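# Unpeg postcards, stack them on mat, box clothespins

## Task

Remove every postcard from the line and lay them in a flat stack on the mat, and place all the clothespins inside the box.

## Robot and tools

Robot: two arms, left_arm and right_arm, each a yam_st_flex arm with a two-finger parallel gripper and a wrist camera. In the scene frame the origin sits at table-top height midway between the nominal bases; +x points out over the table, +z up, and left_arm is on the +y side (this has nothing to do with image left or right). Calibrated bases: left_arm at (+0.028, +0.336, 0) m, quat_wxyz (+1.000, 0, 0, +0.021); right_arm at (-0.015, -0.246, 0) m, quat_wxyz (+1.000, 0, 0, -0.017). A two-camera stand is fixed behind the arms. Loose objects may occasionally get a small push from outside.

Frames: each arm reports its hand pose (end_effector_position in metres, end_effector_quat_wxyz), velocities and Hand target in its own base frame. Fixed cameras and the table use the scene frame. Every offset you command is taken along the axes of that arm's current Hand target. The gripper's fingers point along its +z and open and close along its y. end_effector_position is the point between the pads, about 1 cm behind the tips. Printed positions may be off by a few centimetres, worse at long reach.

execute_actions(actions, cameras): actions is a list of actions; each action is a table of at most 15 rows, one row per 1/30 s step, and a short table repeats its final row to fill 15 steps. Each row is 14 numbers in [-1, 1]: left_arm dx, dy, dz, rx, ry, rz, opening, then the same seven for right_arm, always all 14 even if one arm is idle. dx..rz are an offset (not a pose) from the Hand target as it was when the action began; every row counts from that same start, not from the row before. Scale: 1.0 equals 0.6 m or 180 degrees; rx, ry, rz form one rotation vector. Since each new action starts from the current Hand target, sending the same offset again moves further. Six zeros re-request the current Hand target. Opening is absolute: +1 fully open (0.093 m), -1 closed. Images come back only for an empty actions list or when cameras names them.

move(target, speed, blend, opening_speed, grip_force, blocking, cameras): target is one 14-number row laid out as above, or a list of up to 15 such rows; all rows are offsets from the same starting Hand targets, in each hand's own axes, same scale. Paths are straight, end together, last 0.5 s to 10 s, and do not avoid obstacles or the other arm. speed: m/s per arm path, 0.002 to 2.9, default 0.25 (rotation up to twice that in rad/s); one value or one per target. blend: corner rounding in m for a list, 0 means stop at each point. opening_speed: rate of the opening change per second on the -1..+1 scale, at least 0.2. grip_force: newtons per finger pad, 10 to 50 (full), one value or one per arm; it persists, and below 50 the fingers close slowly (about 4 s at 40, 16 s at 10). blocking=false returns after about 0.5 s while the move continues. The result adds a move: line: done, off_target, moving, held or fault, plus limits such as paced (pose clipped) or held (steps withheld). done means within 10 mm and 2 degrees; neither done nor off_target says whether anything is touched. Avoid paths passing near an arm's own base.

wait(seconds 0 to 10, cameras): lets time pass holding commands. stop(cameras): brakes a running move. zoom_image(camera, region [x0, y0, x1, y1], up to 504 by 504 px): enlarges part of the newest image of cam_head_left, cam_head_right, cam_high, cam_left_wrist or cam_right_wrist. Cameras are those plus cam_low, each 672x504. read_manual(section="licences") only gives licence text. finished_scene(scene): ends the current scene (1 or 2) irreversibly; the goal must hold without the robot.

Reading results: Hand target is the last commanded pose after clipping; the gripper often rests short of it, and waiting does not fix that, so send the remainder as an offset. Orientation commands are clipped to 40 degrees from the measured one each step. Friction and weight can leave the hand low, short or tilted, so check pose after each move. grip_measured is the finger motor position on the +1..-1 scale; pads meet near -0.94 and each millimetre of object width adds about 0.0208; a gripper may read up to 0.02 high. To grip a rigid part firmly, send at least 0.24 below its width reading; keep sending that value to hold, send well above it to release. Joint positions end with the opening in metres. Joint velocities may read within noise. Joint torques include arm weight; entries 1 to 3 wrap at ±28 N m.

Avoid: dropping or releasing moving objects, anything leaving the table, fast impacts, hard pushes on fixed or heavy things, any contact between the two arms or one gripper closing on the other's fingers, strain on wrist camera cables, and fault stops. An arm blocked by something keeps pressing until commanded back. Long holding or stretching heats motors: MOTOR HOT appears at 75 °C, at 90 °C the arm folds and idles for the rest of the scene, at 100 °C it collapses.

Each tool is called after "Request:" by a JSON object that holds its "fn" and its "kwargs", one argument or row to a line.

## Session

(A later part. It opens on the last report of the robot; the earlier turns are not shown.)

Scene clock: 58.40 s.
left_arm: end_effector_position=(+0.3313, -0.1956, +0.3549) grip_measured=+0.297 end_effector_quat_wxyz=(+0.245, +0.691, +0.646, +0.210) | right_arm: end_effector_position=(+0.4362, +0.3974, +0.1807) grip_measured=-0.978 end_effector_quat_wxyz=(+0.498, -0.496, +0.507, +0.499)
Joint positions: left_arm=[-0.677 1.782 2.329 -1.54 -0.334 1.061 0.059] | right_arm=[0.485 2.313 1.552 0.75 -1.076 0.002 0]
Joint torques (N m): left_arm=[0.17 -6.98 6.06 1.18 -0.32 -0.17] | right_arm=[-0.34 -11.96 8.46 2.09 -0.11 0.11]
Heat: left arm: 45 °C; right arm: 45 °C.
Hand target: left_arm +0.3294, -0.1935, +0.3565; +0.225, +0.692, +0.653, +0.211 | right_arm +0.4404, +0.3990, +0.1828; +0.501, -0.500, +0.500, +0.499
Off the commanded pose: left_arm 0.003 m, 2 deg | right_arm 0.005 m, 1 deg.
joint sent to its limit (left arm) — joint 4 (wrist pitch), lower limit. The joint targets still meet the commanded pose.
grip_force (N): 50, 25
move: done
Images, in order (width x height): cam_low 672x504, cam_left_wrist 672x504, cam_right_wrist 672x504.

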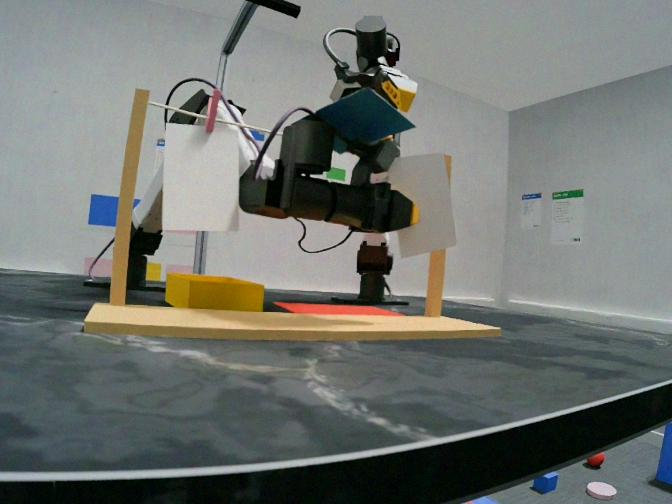

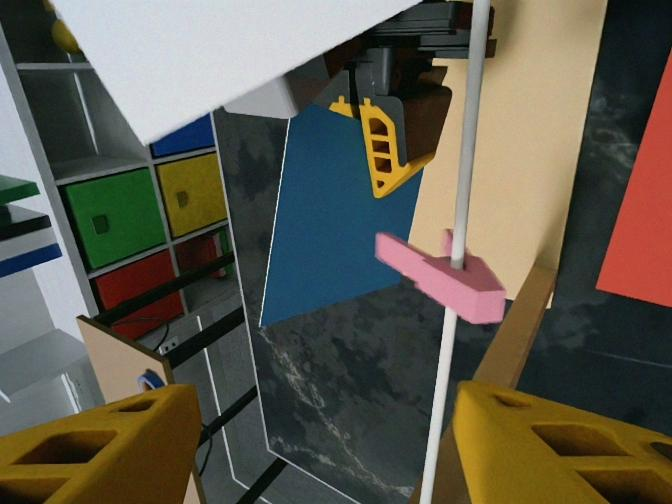

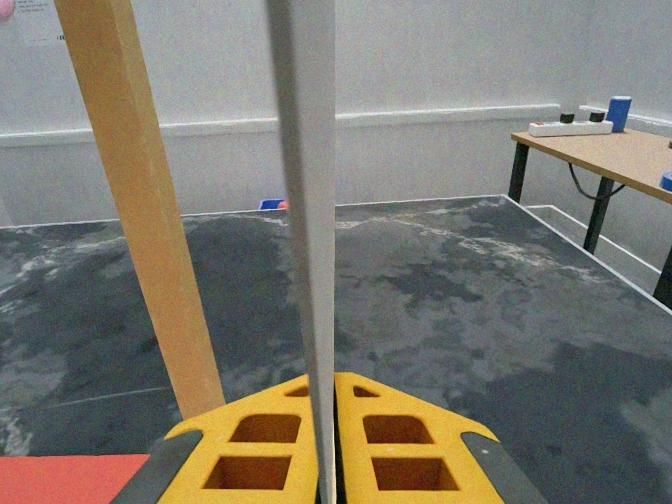

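Request:
{"fn": "move", "kwargs": {
  "target": [
    [0,0,-0.05,0,0,0,0.3,0.0,0.06,-0.08,0,0,0,-1],
    [0,0,-0.05,0,0,0,0.3,-0.017,0.283,-0.08,0,0,0,-1],
    [0,0,-0.05,0,0,0,0.3,0.033,0.383,-0.1,0.151,0.152,0.484,-1]
  ],
  "speed": 0.12,
  "blend": [0.02,0.03,0],
  "cameras": ["cam_left_wrist","cam_low","cam_right_wrist","cam_head_left"]
}}

Scene clock: 70.47 s.
left_arm: end_effector_position=(+0.3196, -0.1988, +0.3680) grip_measured=+0.297 end_effector_quat_wxyz=(+0.263, +0.692, +0.636, +0.217) | right_arm: end_effector_position=(+0.2068, +0.3332, +0.1521) grip_measured=-0.978 end_effector_quat_wxyz=(-0.007, +0.004, +0.889, +0.457)
Joint positions: left_arm=[-0.713 1.749 2.329 -1.54 -0.356 1.055 0.059] | right_arm=[0.756 1.471 0.94 -0.282 -0.64 1.028 0]
Joint torques (N m): left_arm=[-0.05 -9.46 6.39 1.21 -0.37 -0.17] | right_arm=[0.59 -5.85 8.91 1.9 -0.2 0.22]
Heat: left arm: 45 °C; right arm: 46 °C.
Hand target: left_arm +0.3119, -0.1924, +0.3808; +0.225, +0.692, +0.653, +0.211 | right_arm +0.2105, +0.3395, +0.1628; +0.000, +0.001, +0.886, +0.463
Off the commanded pose: left_arm 0.016 m, 5 deg | right_arm 0.013 m, 1 deg.
joint sent to its limit (left arm) — joint 4 (wrist pitch), lower limit. The joint targets are off in orientation, not in position.
grip_force (N): 50, 25
move: off_target (left_arm, right_arm)
Images, in order (width x height): cam_head_left 672x504, cam_low 672x504, cam_left_wrist 672x504, cam_right_wrist 672x504.

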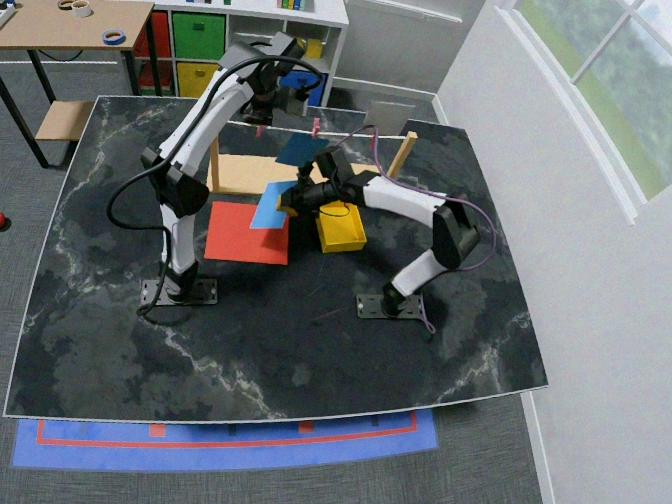

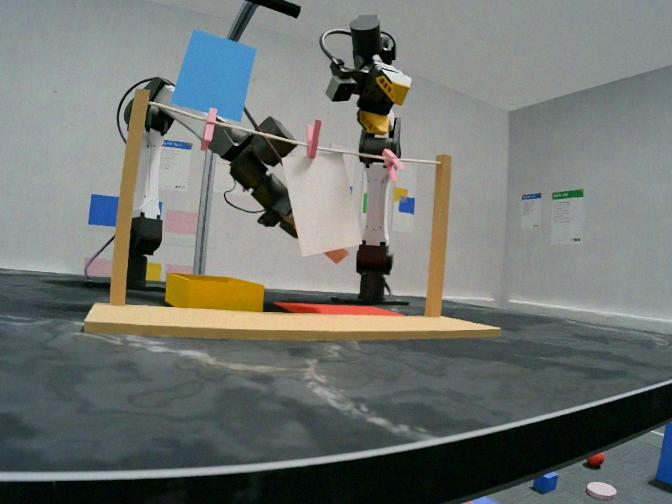

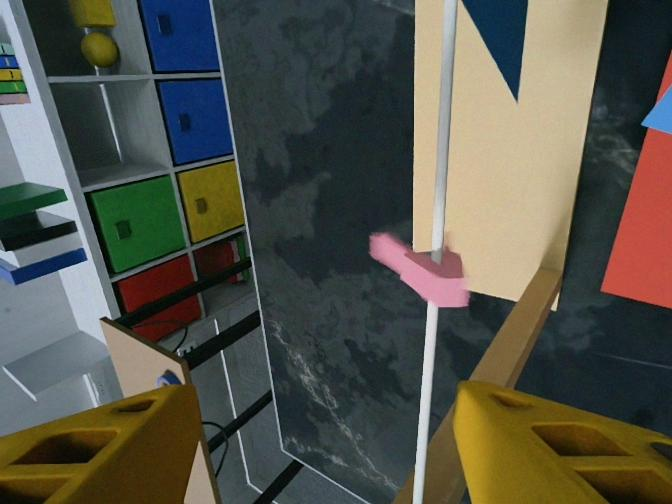

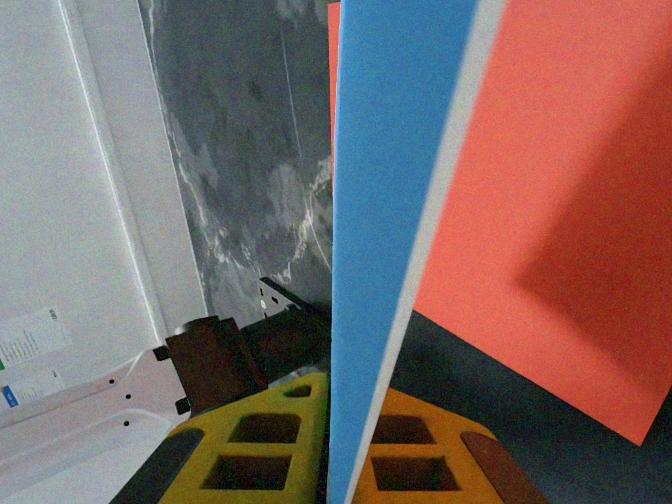

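Request:
{"fn": "execute_actions", "kwargs": {
  "actions": [],
  "cameras": ["cam_head_left","cam_right_wrist","cam_high"]
}}

Scene clock: 73.83 s.
left_arm: end_effector_position=(+0.3196, -0.1988, +0.3680) grip_measured=+0.297 end_effector_quat_wxyz=(+0.263, +0.692, +0.636, +0.217) | right_arm: end_effector_position=(+0.2068, +0.3332, +0.1520) grip_measured=-0.978 end_effector_quat_wxyz=(-0.007, +0.004, +0.890, +0.457)
Joint positions: left_arm=[-0.713 1.749 2.329 -1.54 -0.356 1.055 0.059] | right_arm=[0.756 1.471 0.94 -0.282 -0.64 1.028 0]
Joint velocities: within noise
Joint torques (N m): left_arm=[-0.13 -9.31 6.34 1.21 -0.33 -0.12] | right_arm=[0.64 -5.9 8.91 1.91 -0.2 0.18]
Heat: left arm: 45 °C; right arm: 47 °C.
Hand target: left_arm +0.3119, -0.1924, +0.3808; +0.225, +0.692, +0.653, +0.211 | right_arm +0.2106, +0.3395, +0.1628; +0.000, +0.001, +0.886, +0.463
Tool commands: left_gripper/opening=+0.3 right_gripper/opening=-1.0
Off the commanded pose: left_arm 0.016 m, 5 deg | right_arm 0.013 m, 1 deg.
grip_force (N): 50, 25
Images, in order (width x height): cam_head_left 672x504, cam_high 672x504, cam_right_wrist 672x504.

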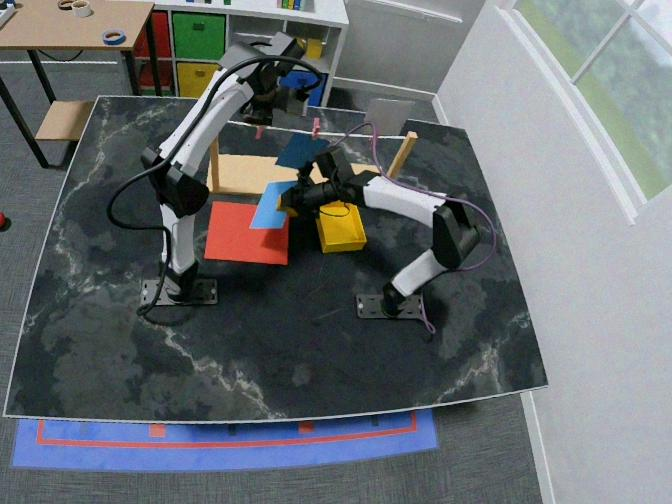

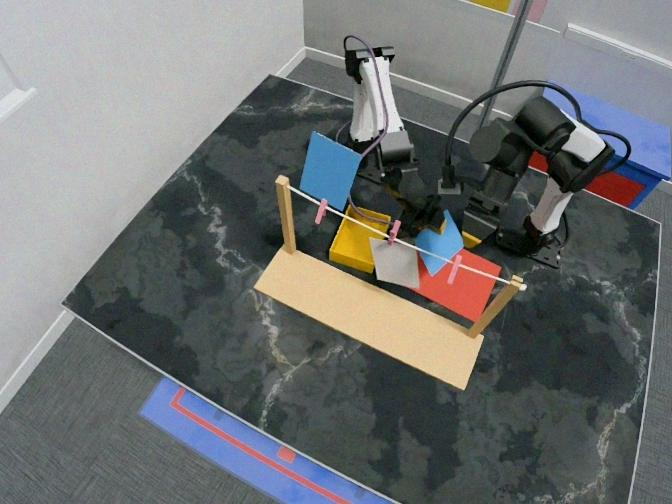

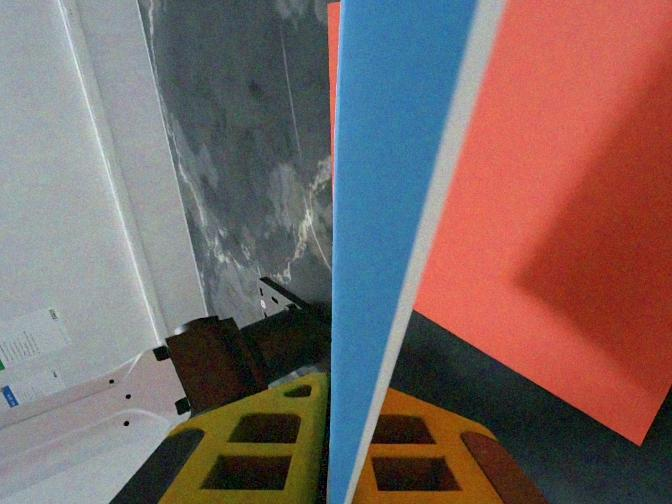

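Request:
{"fn": "move", "kwargs": {
  "target": [
    [0,0,0,0,0,0,0.3,0.033,-0.087,0.152,0,0,0,-1],
    [0,0,0,0,0,0,0.3,0.033,-0.087,0.152,0,0,0,-0.6],
    [0,0,0,0,0,0,0.3,0.033,-0.087,0.0,0,0,0,-0.6]
  ],
  "opening_speed": 0.4,
  "speed": 0.18,
  "cameras": ["cam_head_left","cam_head_right","cam_low","cam_right_wrist"]
}}

Scene clock: 78.87 s.
left_arm: end_effector_position=(+0.3196, -0.1988, +0.3680) grip_measured=+0.297 end_effector_quat_wxyz=(+0.263, +0.692, +0.636, +0.217) | right_arm: end_effector_position=(+0.1925, +0.3129, +0.1187) grip_measured=-0.602 end_effector_quat_wxyz=(-0.001, +0.003, +0.887, +0.461)
Joint positions: left_arm=[-0.713 1.749 2.329 -1.54 -0.356 1.055 0.059] | right_arm=[0.739 1.417 0.745 -0.132 -0.648 1.016 0.016]
Joint torques (N m): left_arm=[-0.08 -9.47 6.24 1.16 -0.34 -0.11] | right_arm=[-0.69 -6.84 5.24 1.95 -0.32 0.1]
Heat: left arm: 46 °C; right arm: 47 °C.
Hand target: left_arm +0.3119, -0.1924, +0.3808; +0.225, +0.692, +0.653, +0.211 | right_arm +0.1906, +0.3096, +0.1200; +0.000, +0.001, +0.886, +0.463
Off the commanded pose: left_arm 0.016 m, 5 deg | right_arm 0.004 m, 0 deg.
joint sent to its limit (left arm) — joint 4 (wrist pitch), lower limit. The joint targets are off in orientation, not in position.
grip_force (N): 50, 25
move: off_target (left_arm)
Images, in order (width x height): cam_head_left 672x504, cam_head_right 672x504, cam_low 672x504, cam_right_wrist 672x504.

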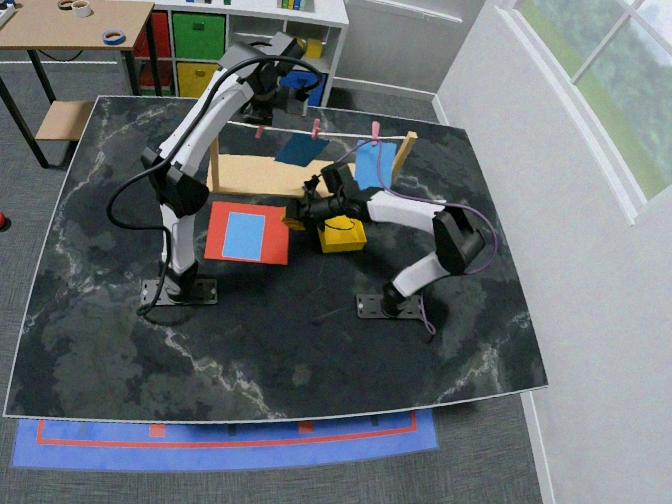

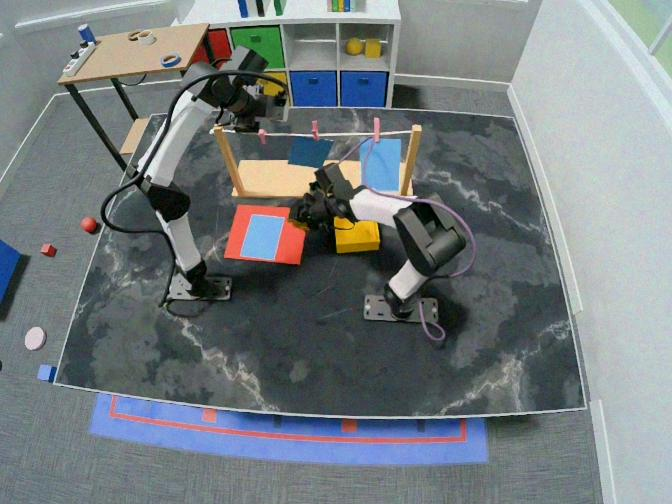

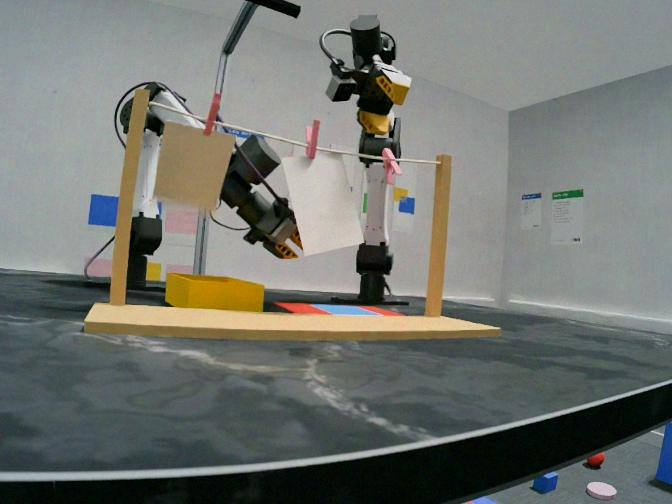

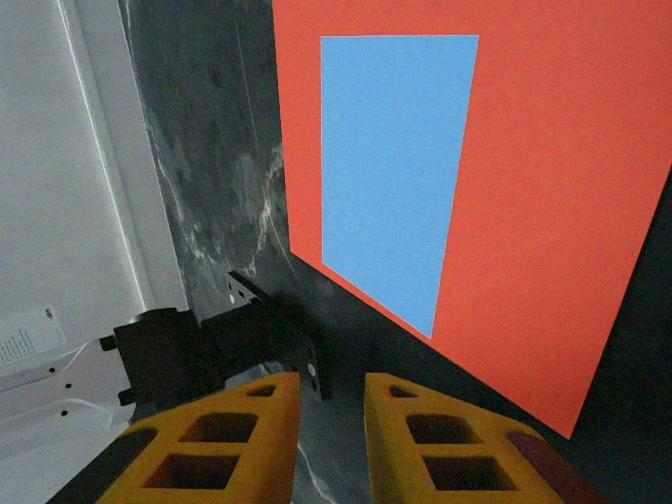

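Request:
{"fn": "move", "kwargs": {
  "target": [
    [0.03,-0.177,0.037,0.142,-0.4756,-0.1697,-0.45,0,0.005,-0.227,0,0,0,-0.3],
    [-0.032,-0.22,0.245,0.142,-0.4756,-0.1697,-0.45,-0.217,0.327,-0.348,0.38,0.094,-0.558,0.45]
  ],
  "speed": 0.4,
  "blend": [0.03,0],
  "cameras": ["cam_head_left","cam_low","cam_right_wrist","cam_left_wrist"]
}}

Scene clock: 91.50 s.
left_arm: end_effector_position=(+0.2931, -0.2083, +0.1813) grip_measured=-0.447 end_effector_quat_wxyz=(+0.461, +0.528, +0.497, -0.511) | right_arm: end_effector_position=(+0.3208, +0.2477, +0.3973) grip_measured=+0.448 end_effector_quat_wxyz=(-0.325, +0.677, -0.620, +0.228)
Joint positions: left_arm=[-0.132 1.662 0.868 -0.017 1.499 0.789 0.024] | right_arm=[0.833 1.887 2.59 -1.558 0.434 -0.99 0.067]
Joint torques (N m): left_arm=[-0.2 -9.48 4.46 1.32 0.43 -0.17] | right_arm=[0.64 -6.61 5.97 1.89 0.26 0.13]
Heat: left arm: 46 °C; right arm: 47 °C.
Hand target: left_arm +0.2902, -0.2108, +0.1843; +0.500, +0.500, +0.500, -0.500 | right_arm +0.3213, +0.2504, +0.3999; -0.224, +0.693, -0.652, +0.211
Off the commanded pose: left_arm 0.005 m, 6 deg | right_arm 0.004 m, 12 deg.
joint sent to its limit (right arm) — joint 4 (wrist pitch), lower limit. The joint targets are off in orientation, not in position.
grip_force (N): 50, 25
move: off_target (left_arm, right_arm); target 2's new opening was sent with right_arm's hand 0.004 m and 12 deg from that target
Images, in order (width x height): cam_head_left 672x504, cam_low 672x504, cam_left_wrist 672x504, cam_right_wrist 672x504.

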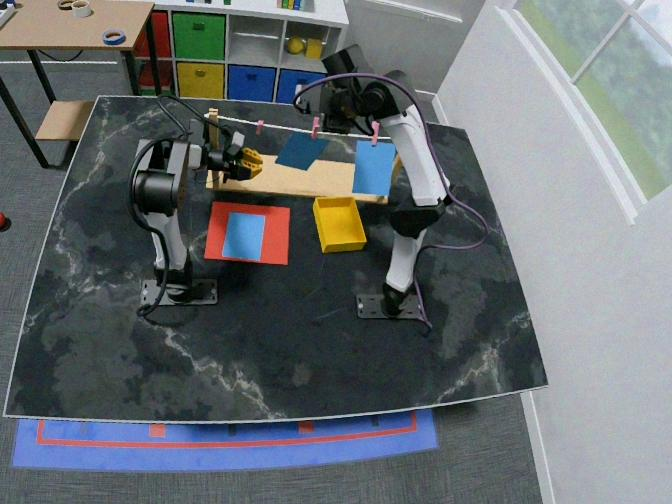

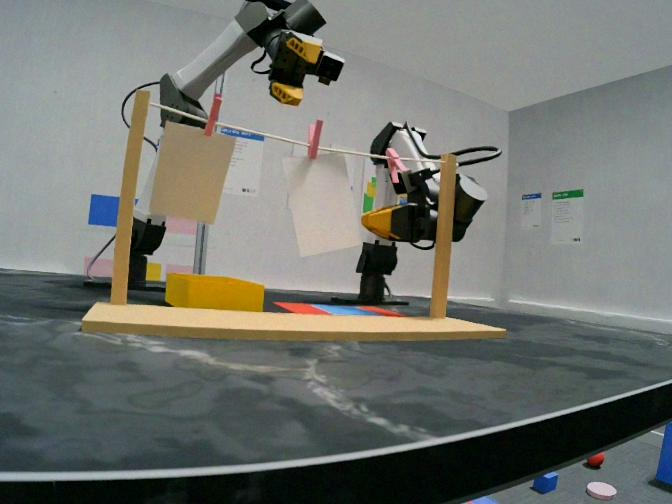

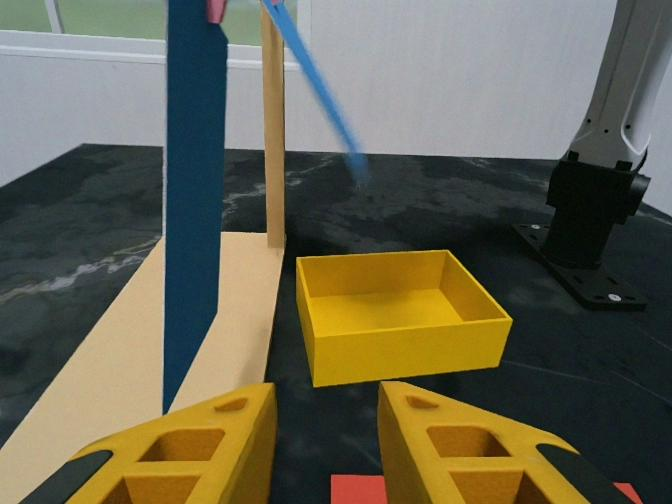

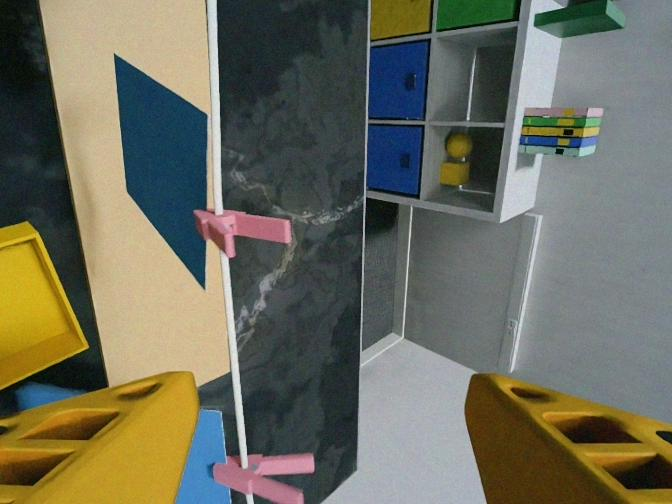

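Request:
{"fn": "move", "kwargs": {
  "target": [0,0.1,0.0,0.02,0,-0.0,-0.1,0,0,0,0,0,0,0.45],
  "cameras": ["cam_left_wrist"]
}}

Scene clock: 95.70 s.
left_arm: end_effector_position=(+0.3499, -0.2117, +0.1918) grip_measured=-0.103 end_effector_quat_wxyz=(+0.479, +0.531, +0.481, -0.507) | right_arm: end_effector_position=(+0.3208, +0.2477, +0.3973) grip_measured=+0.448 end_effector_quat_wxyz=(-0.325, +0.677, -0.620, +0.228)
Joint positions: left_arm=[-0.12 1.834 1.038 0.238 1.521 0.578 0.04] | right_arm=[0.833 1.887 2.59 -1.558 0.434 -0.99 0.067]
Joint torques (N m): left_arm=[0.72 -7.41 4.67 1.48 0.55 -0.15] | right_arm=[0.66 -6.63 5.97 1.9 0.27 0.13]
Heat: left arm: 47 °C; right arm: 47 °C.
Hand target: left_arm +0.3502, -0.2108, +0.1843; +0.484, +0.516, +0.484, -0.516 | right_arm +0.3213, +0.2504, +0.3999; -0.224, +0.693, -0.652, +0.211
Off the commanded pose: left_arm 0.008 m, 2 deg | right_arm 0.004 m, 12 deg.
joint sent to its limit (right arm) — joint 4 (wrist pitch), lower limit. The joint targets are off in orientation, not in position.
grip_force (N): 50, 25
move: off_target (right_arm)
Images, in order (width x height): cam_left_wrist 672x504.

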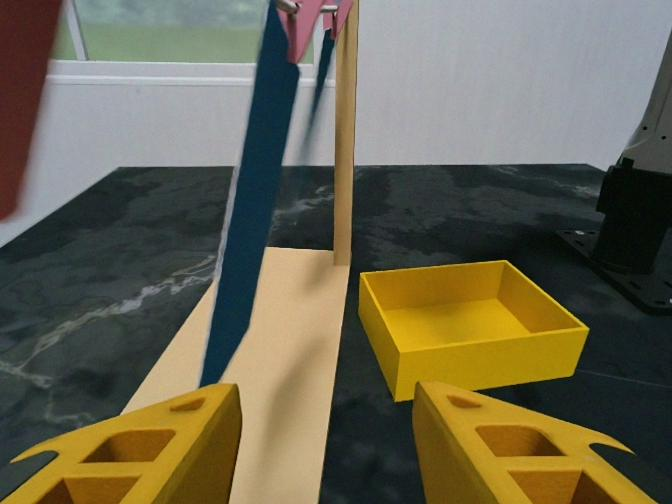

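Request:
{"fn": "execute_actions", "kwargs": {
  "actions": []
}}

Request:
{"fn": "zoom_image", "kwargs": {
  "camera": "cam_low",
  "region": [340, 110, 480, 215]
}}

Request:
{"fn": "zoom_image", "kwargs": {
  "camera": "cam_high",
  "region": [370, 190, 530, 310]
}}

Request:
{"fn": "zoom_image", "kwargs": {
  "camera": "cam_head_right",
  "region": [210, 100, 430, 220]
}}

Scene clock: 97.43 s.
left_arm: end_effector_position=(+0.3500, -0.2117, +0.1919) grip_measured=-0.103 end_effector_quat_wxyz=(+0.479, +0.531, +0.481, -0.507) | right_arm: end_effector_position=(+0.3208, +0.2477, +0.3973) grip_measured=+0.448 end_effector_quat_wxyz=(-0.325, +0.677, -0.620, +0.228)
Joint positions: left_arm=[-0.12 1.834 1.038 0.238 1.521 0.578 0.04] | right_arm=[0.833 1.887 2.59 -1.558 0.434 -0.99 0.067]
Joint velocities: within noise
Joint torques (N m): left_arm=[0.73 -7.42 4.86 1.47 0.58 -0.14] | right_arm=[0.58 -6.67 5.94 1.91 0.27 0.13]
Heat: left arm: 46 °C; right arm: 47 °C.
Hand target: left_arm +0.3502, -0.2108, +0.1844; +0.484, +0.516, +0.484, -0.516 | right_arm +0.3213, +0.2504, +0.3999; -0.224, +0.693, -0.652, +0.211
Tool commands: left_gripper/opening=-0.1 right_gripper/opening=+0.45
Off the commanded pose: left_arm 0.008 m, 2 deg | right_arm 0.004 m, 12 deg.
grip_force (N): 50, 25

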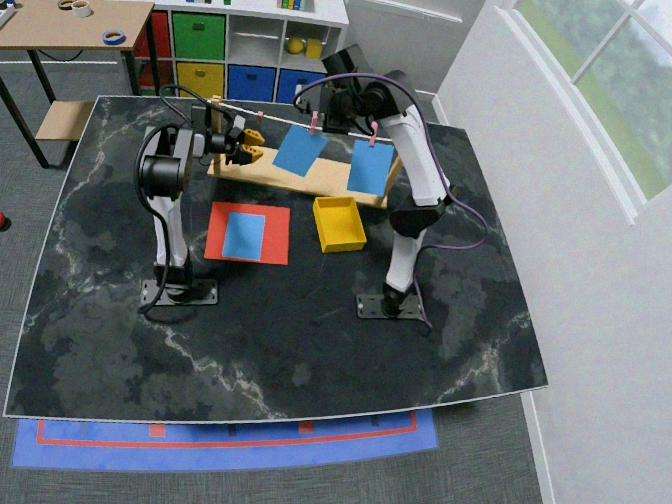

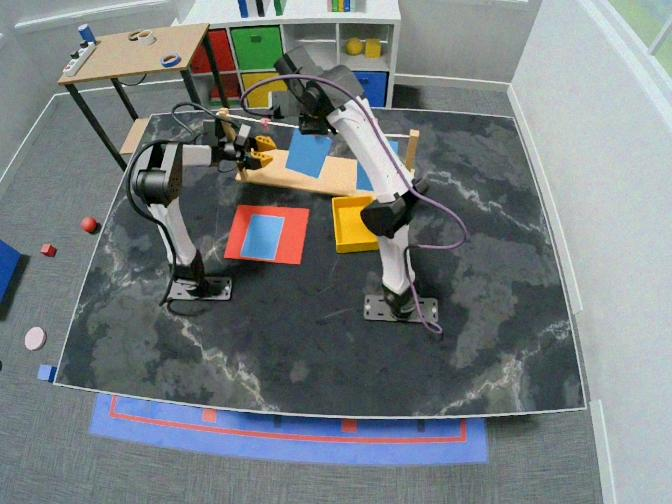

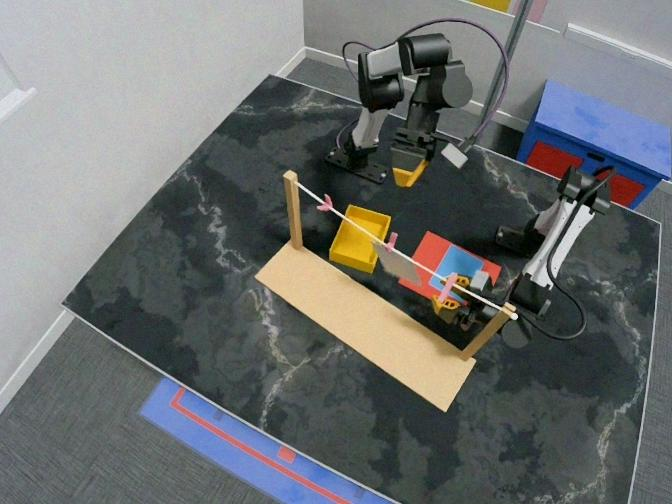

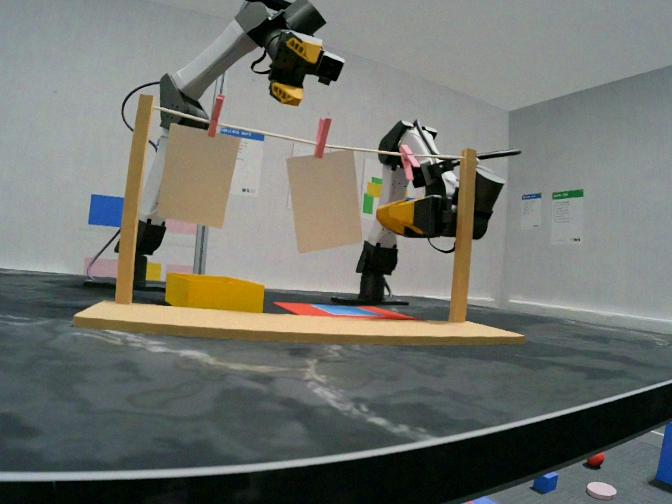

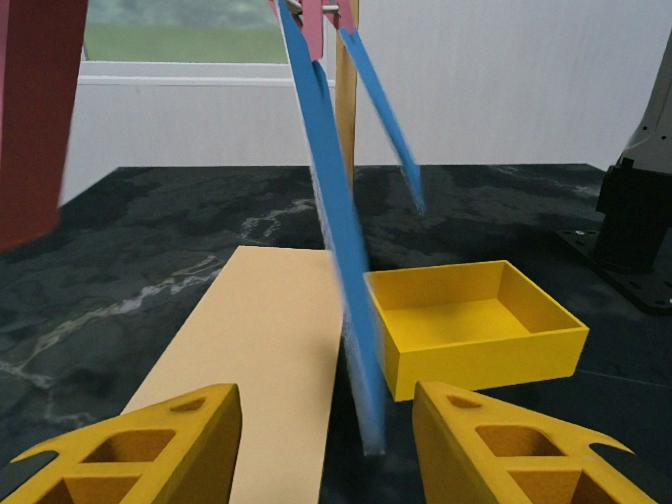

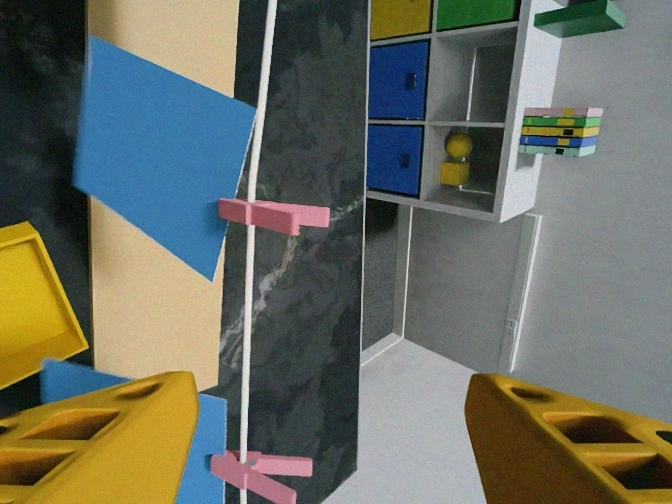

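Scaled by 3.600 from the camera's 672x504 image, which has a finer 960x720 frame.

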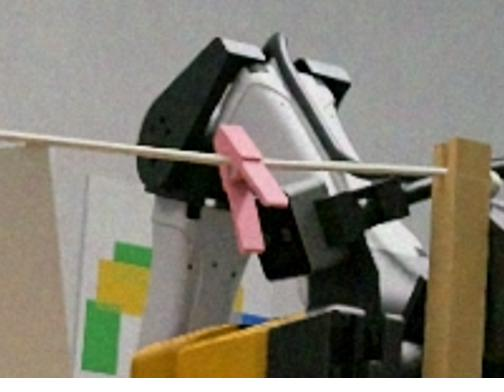

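Scaled by 3.150 from the camera's 672x504 image, which has a finer 960x720 frame.

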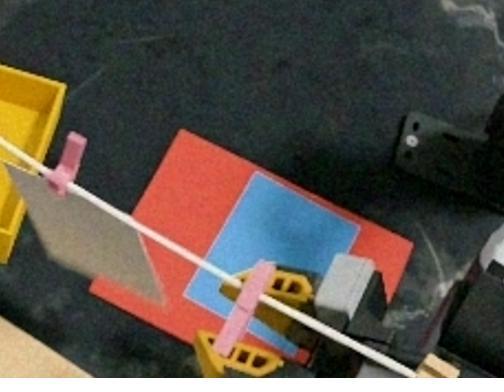

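Scaled by 2.291 from the camera's 672x504 image, which has a finer 960x720 frame.

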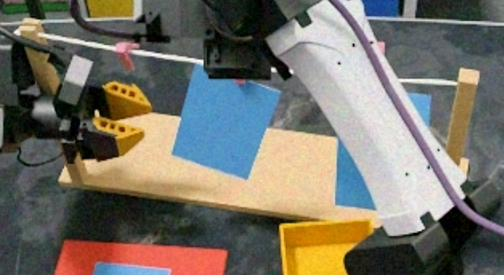

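Request:
{"fn": "move", "kwargs": {
  "target": [0.038,0.03,-0.033,0,-0.111,0,-0.1,0,0,0,0,0,0,0.45]
}}

Request:
{"fn": "wait", "kwargs": {
  "seconds": 2,
  "cameras": ["cam_left_wrist","cam_low","cam_right_wrist"]
}}

Scene clock: 101.43 s.
left_arm: end_effector_position=(+0.3646, -0.1975, +0.1688) grip_measured=-0.103 end_effector_quat_wxyz=(+0.488, +0.524, +0.480, -0.508) | right_arm: end_effector_position=(+0.3208, +0.2477, +0.3973) grip_measured=+0.448 end_effector_quat_wxyz=(-0.325, +0.677, -0.620, +0.228)
Joint positions: left_arm=[-0.078 1.927 1.038 0.347 1.554 0.565 0.04] | right_arm=[0.833 1.887 2.59 -1.558 0.434 -0.99 0.067]
Joint torques (N m): left_arm=[1.81 -7.21 5.42 1.41 0.52 -0.17] | right_arm=[0.64 -6.61 6 1.9 0.26 0.13]
Heat: left arm: 46 °C; right arm: 46 °C.
Hand target: left_arm +0.3694, -0.1922, +0.1616; +0.560, +0.418, +0.392, -0.597 | right_arm +0.3213, +0.2504, +0.3999; -0.224, +0.693, -0.652, +0.211
Off the commanded pose: left_arm 0.010 m, 21 deg | right_arm 0.004 m, 12 deg.
joint sent to its limit (left arm) — joint 5 (wrist yaw), upper limit. The joint targets are off in orientation, not in position.
joint sent to its limit (right arm) — joint 4 (wrist pitch), lower limit. The joint targets are off in orientation, not in position.
grip_force (N): 50, 25
move: off_target (left_arm, right_arm)

Scene clock: 103.43 s.
left_arm: end_effector_position=(+0.3646, -0.1975, +0.1688) grip_measured=-0.103 end_effector_quat_wxyz=(+0.487, +0.523, +0.480, -0.508) | right_arm: end_effector_position=(+0.3208, +0.2477, +0.3973) grip_measured=+0.448 end_effector_quat_wxyz=(-0.325, +0.677, -0.620, +0.228)
Joint positions: left_arm=[-0.078 1.927 1.038 0.347 1.554 0.565 0.04] | right_arm=[0.833 1.887 2.59 -1.558 0.434 -0.99 0.067]
Joint torques (N m): left_arm=[1.91 -7.2 5.48 1.41 0.49 -0.17] | right_arm=[0.65 -6.67 5.94 1.89 0.26 0.13]
Heat: left arm: 46 °C; right arm: 46 °C.
Hand target: left_arm +0.3694, -0.1922, +0.1616; +0.560, +0.418, +0.393, -0.597 | right_arm +0.3213, +0.2504, +0.3999; -0.224, +0.693, -0.652, +0.211
Tool commands: left_gripper/opening=-0.1 right_gripper/opening=+0.45
Off the commanded pose: left_arm 0.010 m, 21 deg | right_arm 0.004 m, 12 deg.
grip_force (N): 50, 25
wait: 2.00 s; at rest by 0.17 s
Images, in order (width x height): cam_low 672x504, cam_left_wrist 672x504, cam_right_wrist 672x504.

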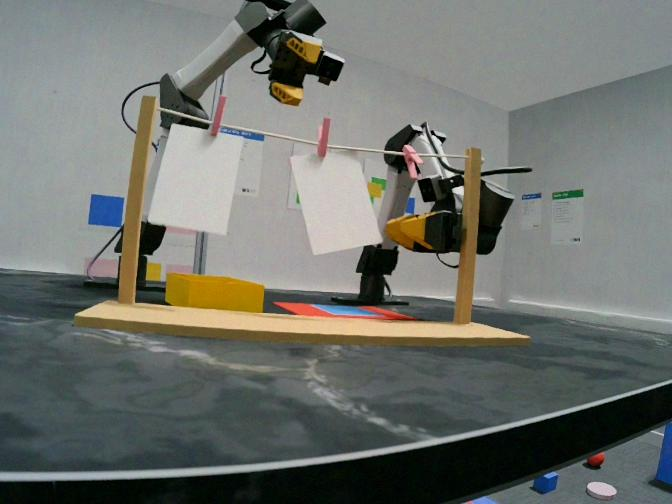

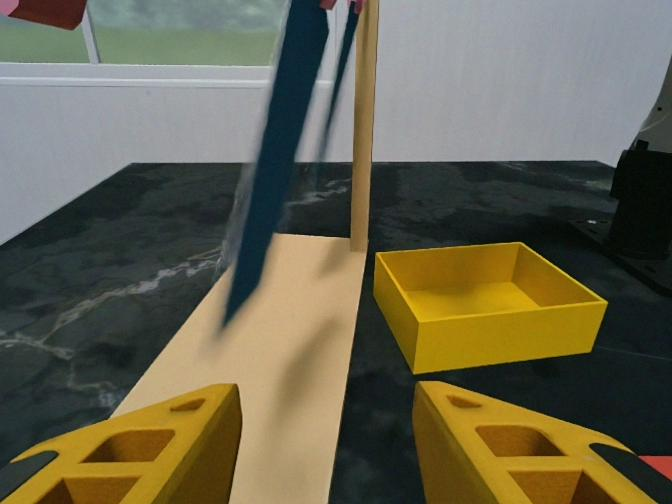

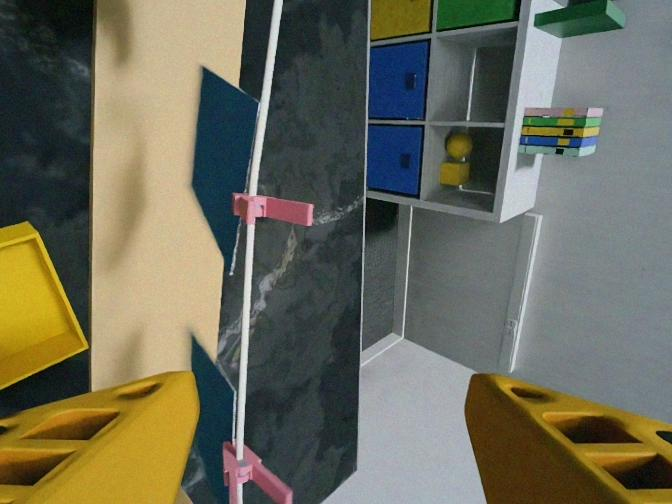

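Request:
{"fn": "move", "kwargs": {
  "target": [0.022,0.0,0.0,0,0.111,0,-0.1,0,0,0,0,0,0,0.45]
}}

Request:
{"fn": "wait", "kwargs": {
  "seconds": 8,
  "cameras": ["cam_left_wrist"]
}}

Request:
{"fn": "wait", "kwargs": {
  "seconds": 0.4,
  "cameras": ["cam_left_wrist"]
}}

Scene clock: 104.77 s.
left_arm: end_effector_position=(+0.3665, -0.1977, +0.1566) grip_measured=-0.103 end_effector_quat_wxyz=(+0.485, +0.521, +0.482, -0.511) | right_arm: end_effector_position=(+0.3208, +0.2477, +0.3973) grip_measured=+0.448 end_effector_quat_wxyz=(-0.325, +0.677, -0.620, +0.228)
Joint positions: left_arm=[-0.078 1.964 1.038 0.358 1.556 0.58 0.04] | right_arm=[0.833 1.887 2.59 -1.558 0.434 -0.99 0.067]
Joint torques (N m): left_arm=[0.64 -7.31 5.49 1.4 0.52 -0.05] | right_arm=[0.65 -6.65 5.98 1.91 0.26 0.13]
Heat: left arm: 46 °C; right arm: 46 °C.
Hand target: left_arm +0.3691, -0.1967, +0.1491; +0.484, +0.516, +0.484, -0.516 | right_arm +0.3213, +0.2504, +0.3999; -0.224, +0.693, -0.652, +0.211
Off the commanded pose: left_arm 0.008 m, 1 deg | right_arm 0.004 m, 12 deg.
joint sent to its limit (left arm) — joint 5 (wrist yaw), upper limit. The joint targets still meet the commanded pose.
joint sent to its limit (right arm) — joint 4 (wrist pitch), lower limit. The joint targets are off in orientation, not in position.
grip_force (N): 50, 25
move: off_target (right_arm)

Scene clock: 112.77 s.
left_arm: end_effector_position=(+0.3665, -0.1977, +0.1566) grip_measured=-0.103 end_effector_quat_wxyz=(+0.485, +0.521, +0.482, -0.511) | right_arm: end_effector_position=(+0.3208, +0.2477, +0.3973) grip_measured=+0.448 end_effector_quat_wxyz=(-0.325, +0.677, -0.620, +0.228)
Joint positions: left_arm=[-0.078 1.964 1.038 0.358 1.556 0.58 0.04] | right_arm=[0.833 1.887 2.59 -1.558 0.434 -0.99 0.067]
Joint torques (N m): left_arm=[0.72 -7.39 5.5 1.4 0.5 -0.02] | right_arm=[0.66 -6.63 5.96 1.9 0.27 0.13]
Heat: left arm: 46 °C; right arm: 46 °C.
Hand target: left_arm +0.3691, -0.1967, +0.1491; +0.484, +0.516, +0.484, -0.516 | right_arm +0.3213, +0.2504, +0.3999; -0.224, +0.693, -0.652, +0.211
Tool commands: left_gripper/opening=-0.1 right_gripper/opening=+0.45
Off the commanded pose: left_arm 0.008 m, 1 deg | right_arm 0.004 m, 12 deg.
grip_force (N): 50, 25
wait: 8.00 s; at rest by 0.17 s
Images, in order (width x height): cam_left_wrist 672x504.

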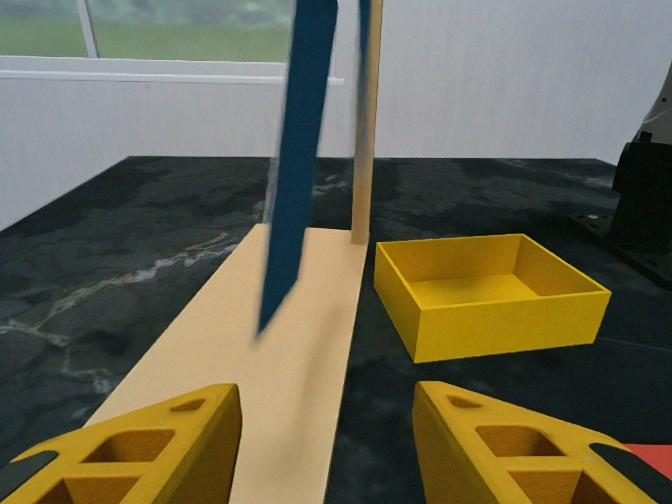

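Scene clock: 113.17 s.
left_arm: end_effector_position=(+0.3665, -0.1977, +0.1566) grip_measured=-0.103 end_effector_quat_wxyz=(+0.485, +0.521, +0.482, -0.511) | right_arm: end_effector_position=(+0.3208, +0.2477, +0.3973) grip_measured=+0.448 end_effector_quat_wxyz=(-0.325, +0.677, -0.620, +0.228)
Joint positions: left_arm=[-0.078 1.964 1.038 0.358 1.556 0.58 0.04] | right_arm=[0.833 1.887 2.59 -1.558 0.434 -0.99 0.067]
Joint torques (N m): left_arm=[0.7 -7.5 5.44 1.37 0.52 -0.06] | right_arm=[0.64 -6.67 5.94 1.91 0.27 0.14]
Heat: left arm: 46 °C; right arm: 46 °C.
Hand target: left_arm +0.3691, -0.1967, +0.1491; +0.484, +0.516, +0.484, -0.516 | right_arm +0.3213, +0.2504, +0.3999; -0.224, +0.693, -0.652, +0.211
Tool commands: left_gripper/opening=-0.1 right_gripper/opening=+0.45
Off the commanded pose: left_arm 0.008 m, 1 deg | right_arm 0.004 m, 12 deg.
grip_force (N): 50, 25
wait: 0.40 s; at rest by 0.17 s
Images, in order (width x height): cam_left_wrist 672x504.

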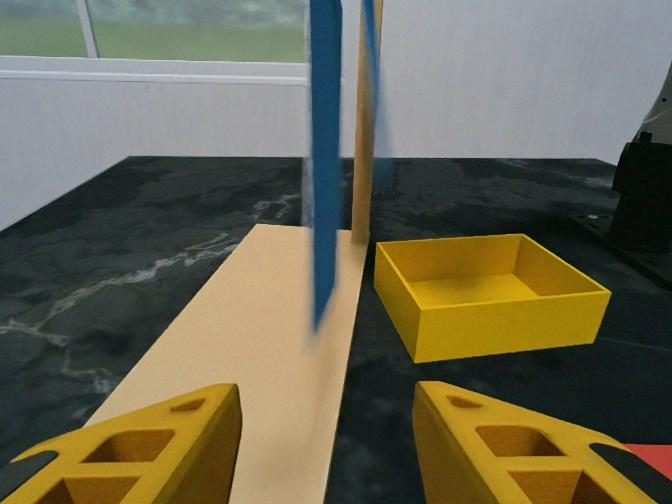

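Request:
{"fn": "move", "kwargs": {
  "target": [
    [-0.038,-0.05,0.0,-0.122,0,0,-0.1,0,0,0,0,0,0,0.45],
    [-0.038,0.005,0.128,-0.122,0,0,-0.1,0,0,0,0,0,0,0.45]
  ],
  "speed": 0.12,
  "cameras": ["cam_left_wrist","cam_low","cam_right_wrist"]
}}

Scene clock: 118.33 s.
left_arm: end_effector_position=(+0.3598, -0.2711, +0.1755) grip_measured=-0.103 end_effector_quat_wxyz=(+0.575, +0.420, +0.565, -0.416) | right_arm: end_effector_position=(+0.3208, +0.2477, +0.3973) grip_measured=+0.448 end_effector_quat_wxyz=(-0.325, +0.677, -0.620, +0.228)
Joint positions: left_arm=[-0.343 1.852 0.733 1.133 0.921 0.001 0.04] | right_arm=[0.833 1.887 2.59 -1.558 0.434 -0.99 0.067]
Joint torques (N m): left_arm=[-0.02 -6.54 6.58 1.66 -0.15 -0.07] | right_arm=[0.62 -6.65 5.97 1.9 0.26 0.14]
Heat: left arm: 47 °C; right arm: 46 °C.
Hand target: left_arm +0.3672, -0.2735, +0.1720; +0.573, +0.414, +0.573, -0.414 | right_arm +0.3213, +0.2504, +0.3999; -0.224, +0.693, -0.652, +0.211
Off the commanded pose: left_arm 0.009 m, 1 deg | right_arm 0.004 m, 12 deg.
joint sent to its limit (right arm) — joint 4 (wrist pitch), lower limit. The joint targets are off in orientation, not in position.
grip_force (N): 50, 25
move: off_target (right_arm)
Images, in order (width x height): cam_low 672x504, cam_left_wrist 672x504, cam_right_wrist 672x504.

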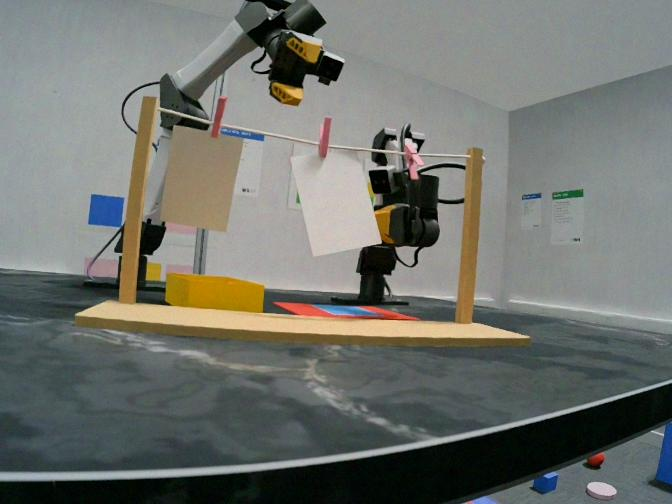

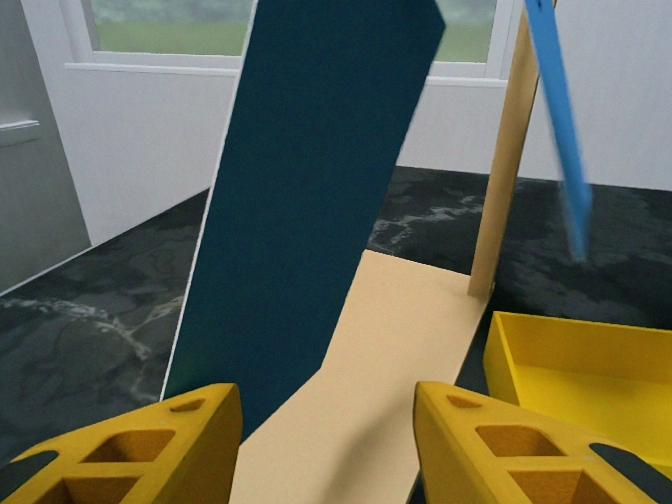

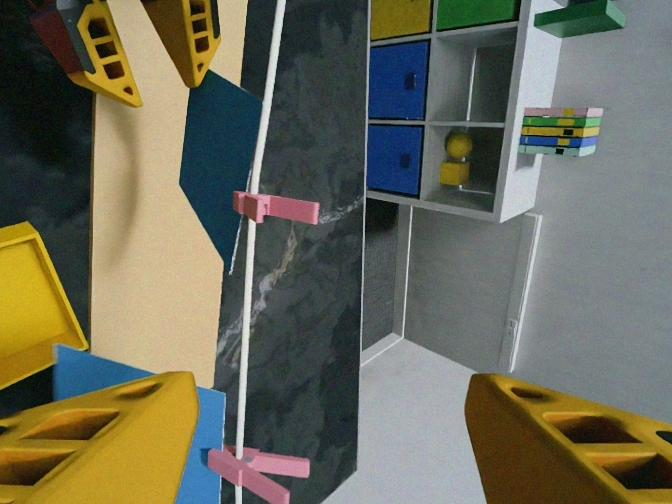

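Request:
{"fn": "move", "kwargs": {
  "target": [
    [-0.005,0.0,-0.05,0,0,0,-0.1,0,0,0,0,0,0,0.45],
    [-0.005,0.063,-0.045,0,0,0,-0.1,0,0,0,0,0,0,0.45],
    [-0.005,0.035,0.033,0,0,0,-0.1,0,0,0,0,0,0,0.45]
  ],
  "speed": 0.12,
  "cameras": ["cam_left_wrist","cam_low","cam_right_wrist"]
}}

Scene clock: 122.03 s.
left_arm: end_effector_position=(+0.3854, -0.2838, +0.1792) grip_measured=-0.103 end_effector_quat_wxyz=(+0.575, +0.419, +0.565, -0.417) | right_arm: end_effector_position=(+0.3208, +0.2477, +0.3973) grip_measured=+0.448 end_effector_quat_wxyz=(-0.325, +0.677, -0.620, +0.228)
Joint positions: left_arm=[-0.352 1.923 0.861 1.078 0.914 -0.001 0.04] | right_arm=[0.833 1.887 2.59 -1.558 0.434 -0.99 0.067]
Joint torques (N m): left_arm=[0.17 -7.35 6.94 1.66 -0.14 -0.02] | right_arm=[0.68 -6.65 6 1.9 0.26 0.14]
Heat: left arm: 47 °C; right arm: 46 °C.
Hand target: left_arm +0.3933, -0.2858, +0.1748; +0.573, +0.414, +0.573, -0.414 | right_arm +0.3213, +0.2504, +0.3999; -0.224, +0.693, -0.652, +0.211
Off the commanded pose: left_arm 0.009 m, 1 deg | right_arm 0.004 m, 12 deg.
joint sent to its limit (right arm) — joint 4 (wrist pitch), lower limit. The joint targets are off in orientation, not in position.
grip_force (N): 50, 25
move: off_target (right_arm)
Images, in order (width x height): cam_low 672x504, cam_left_wrist 672x504, cam_right_wrist 672x504.

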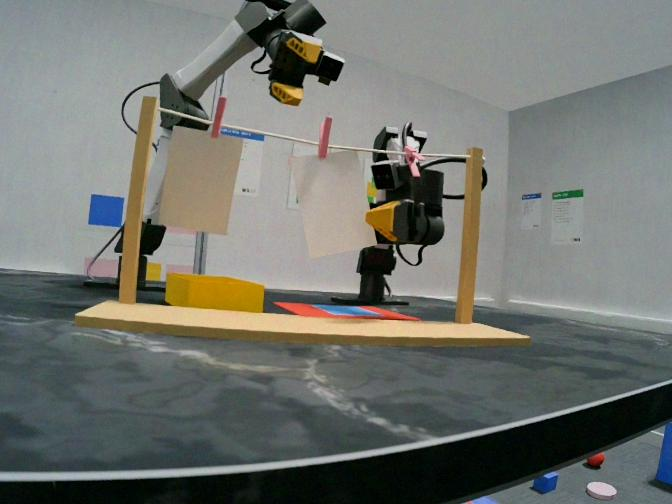

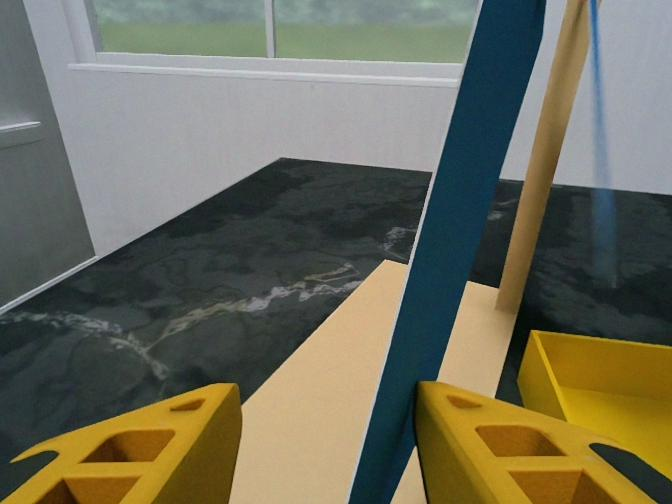

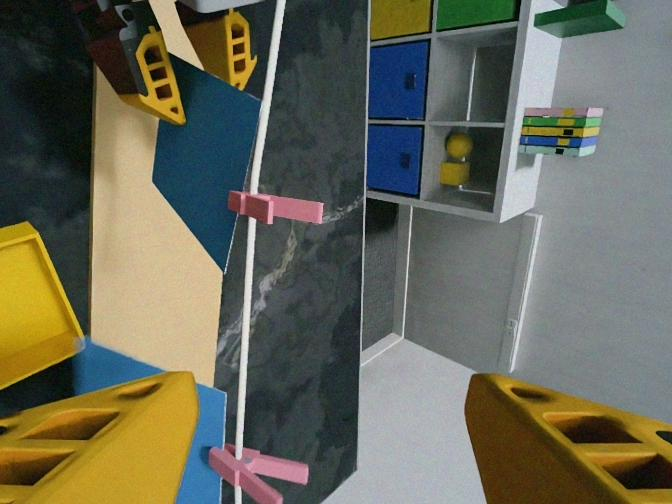

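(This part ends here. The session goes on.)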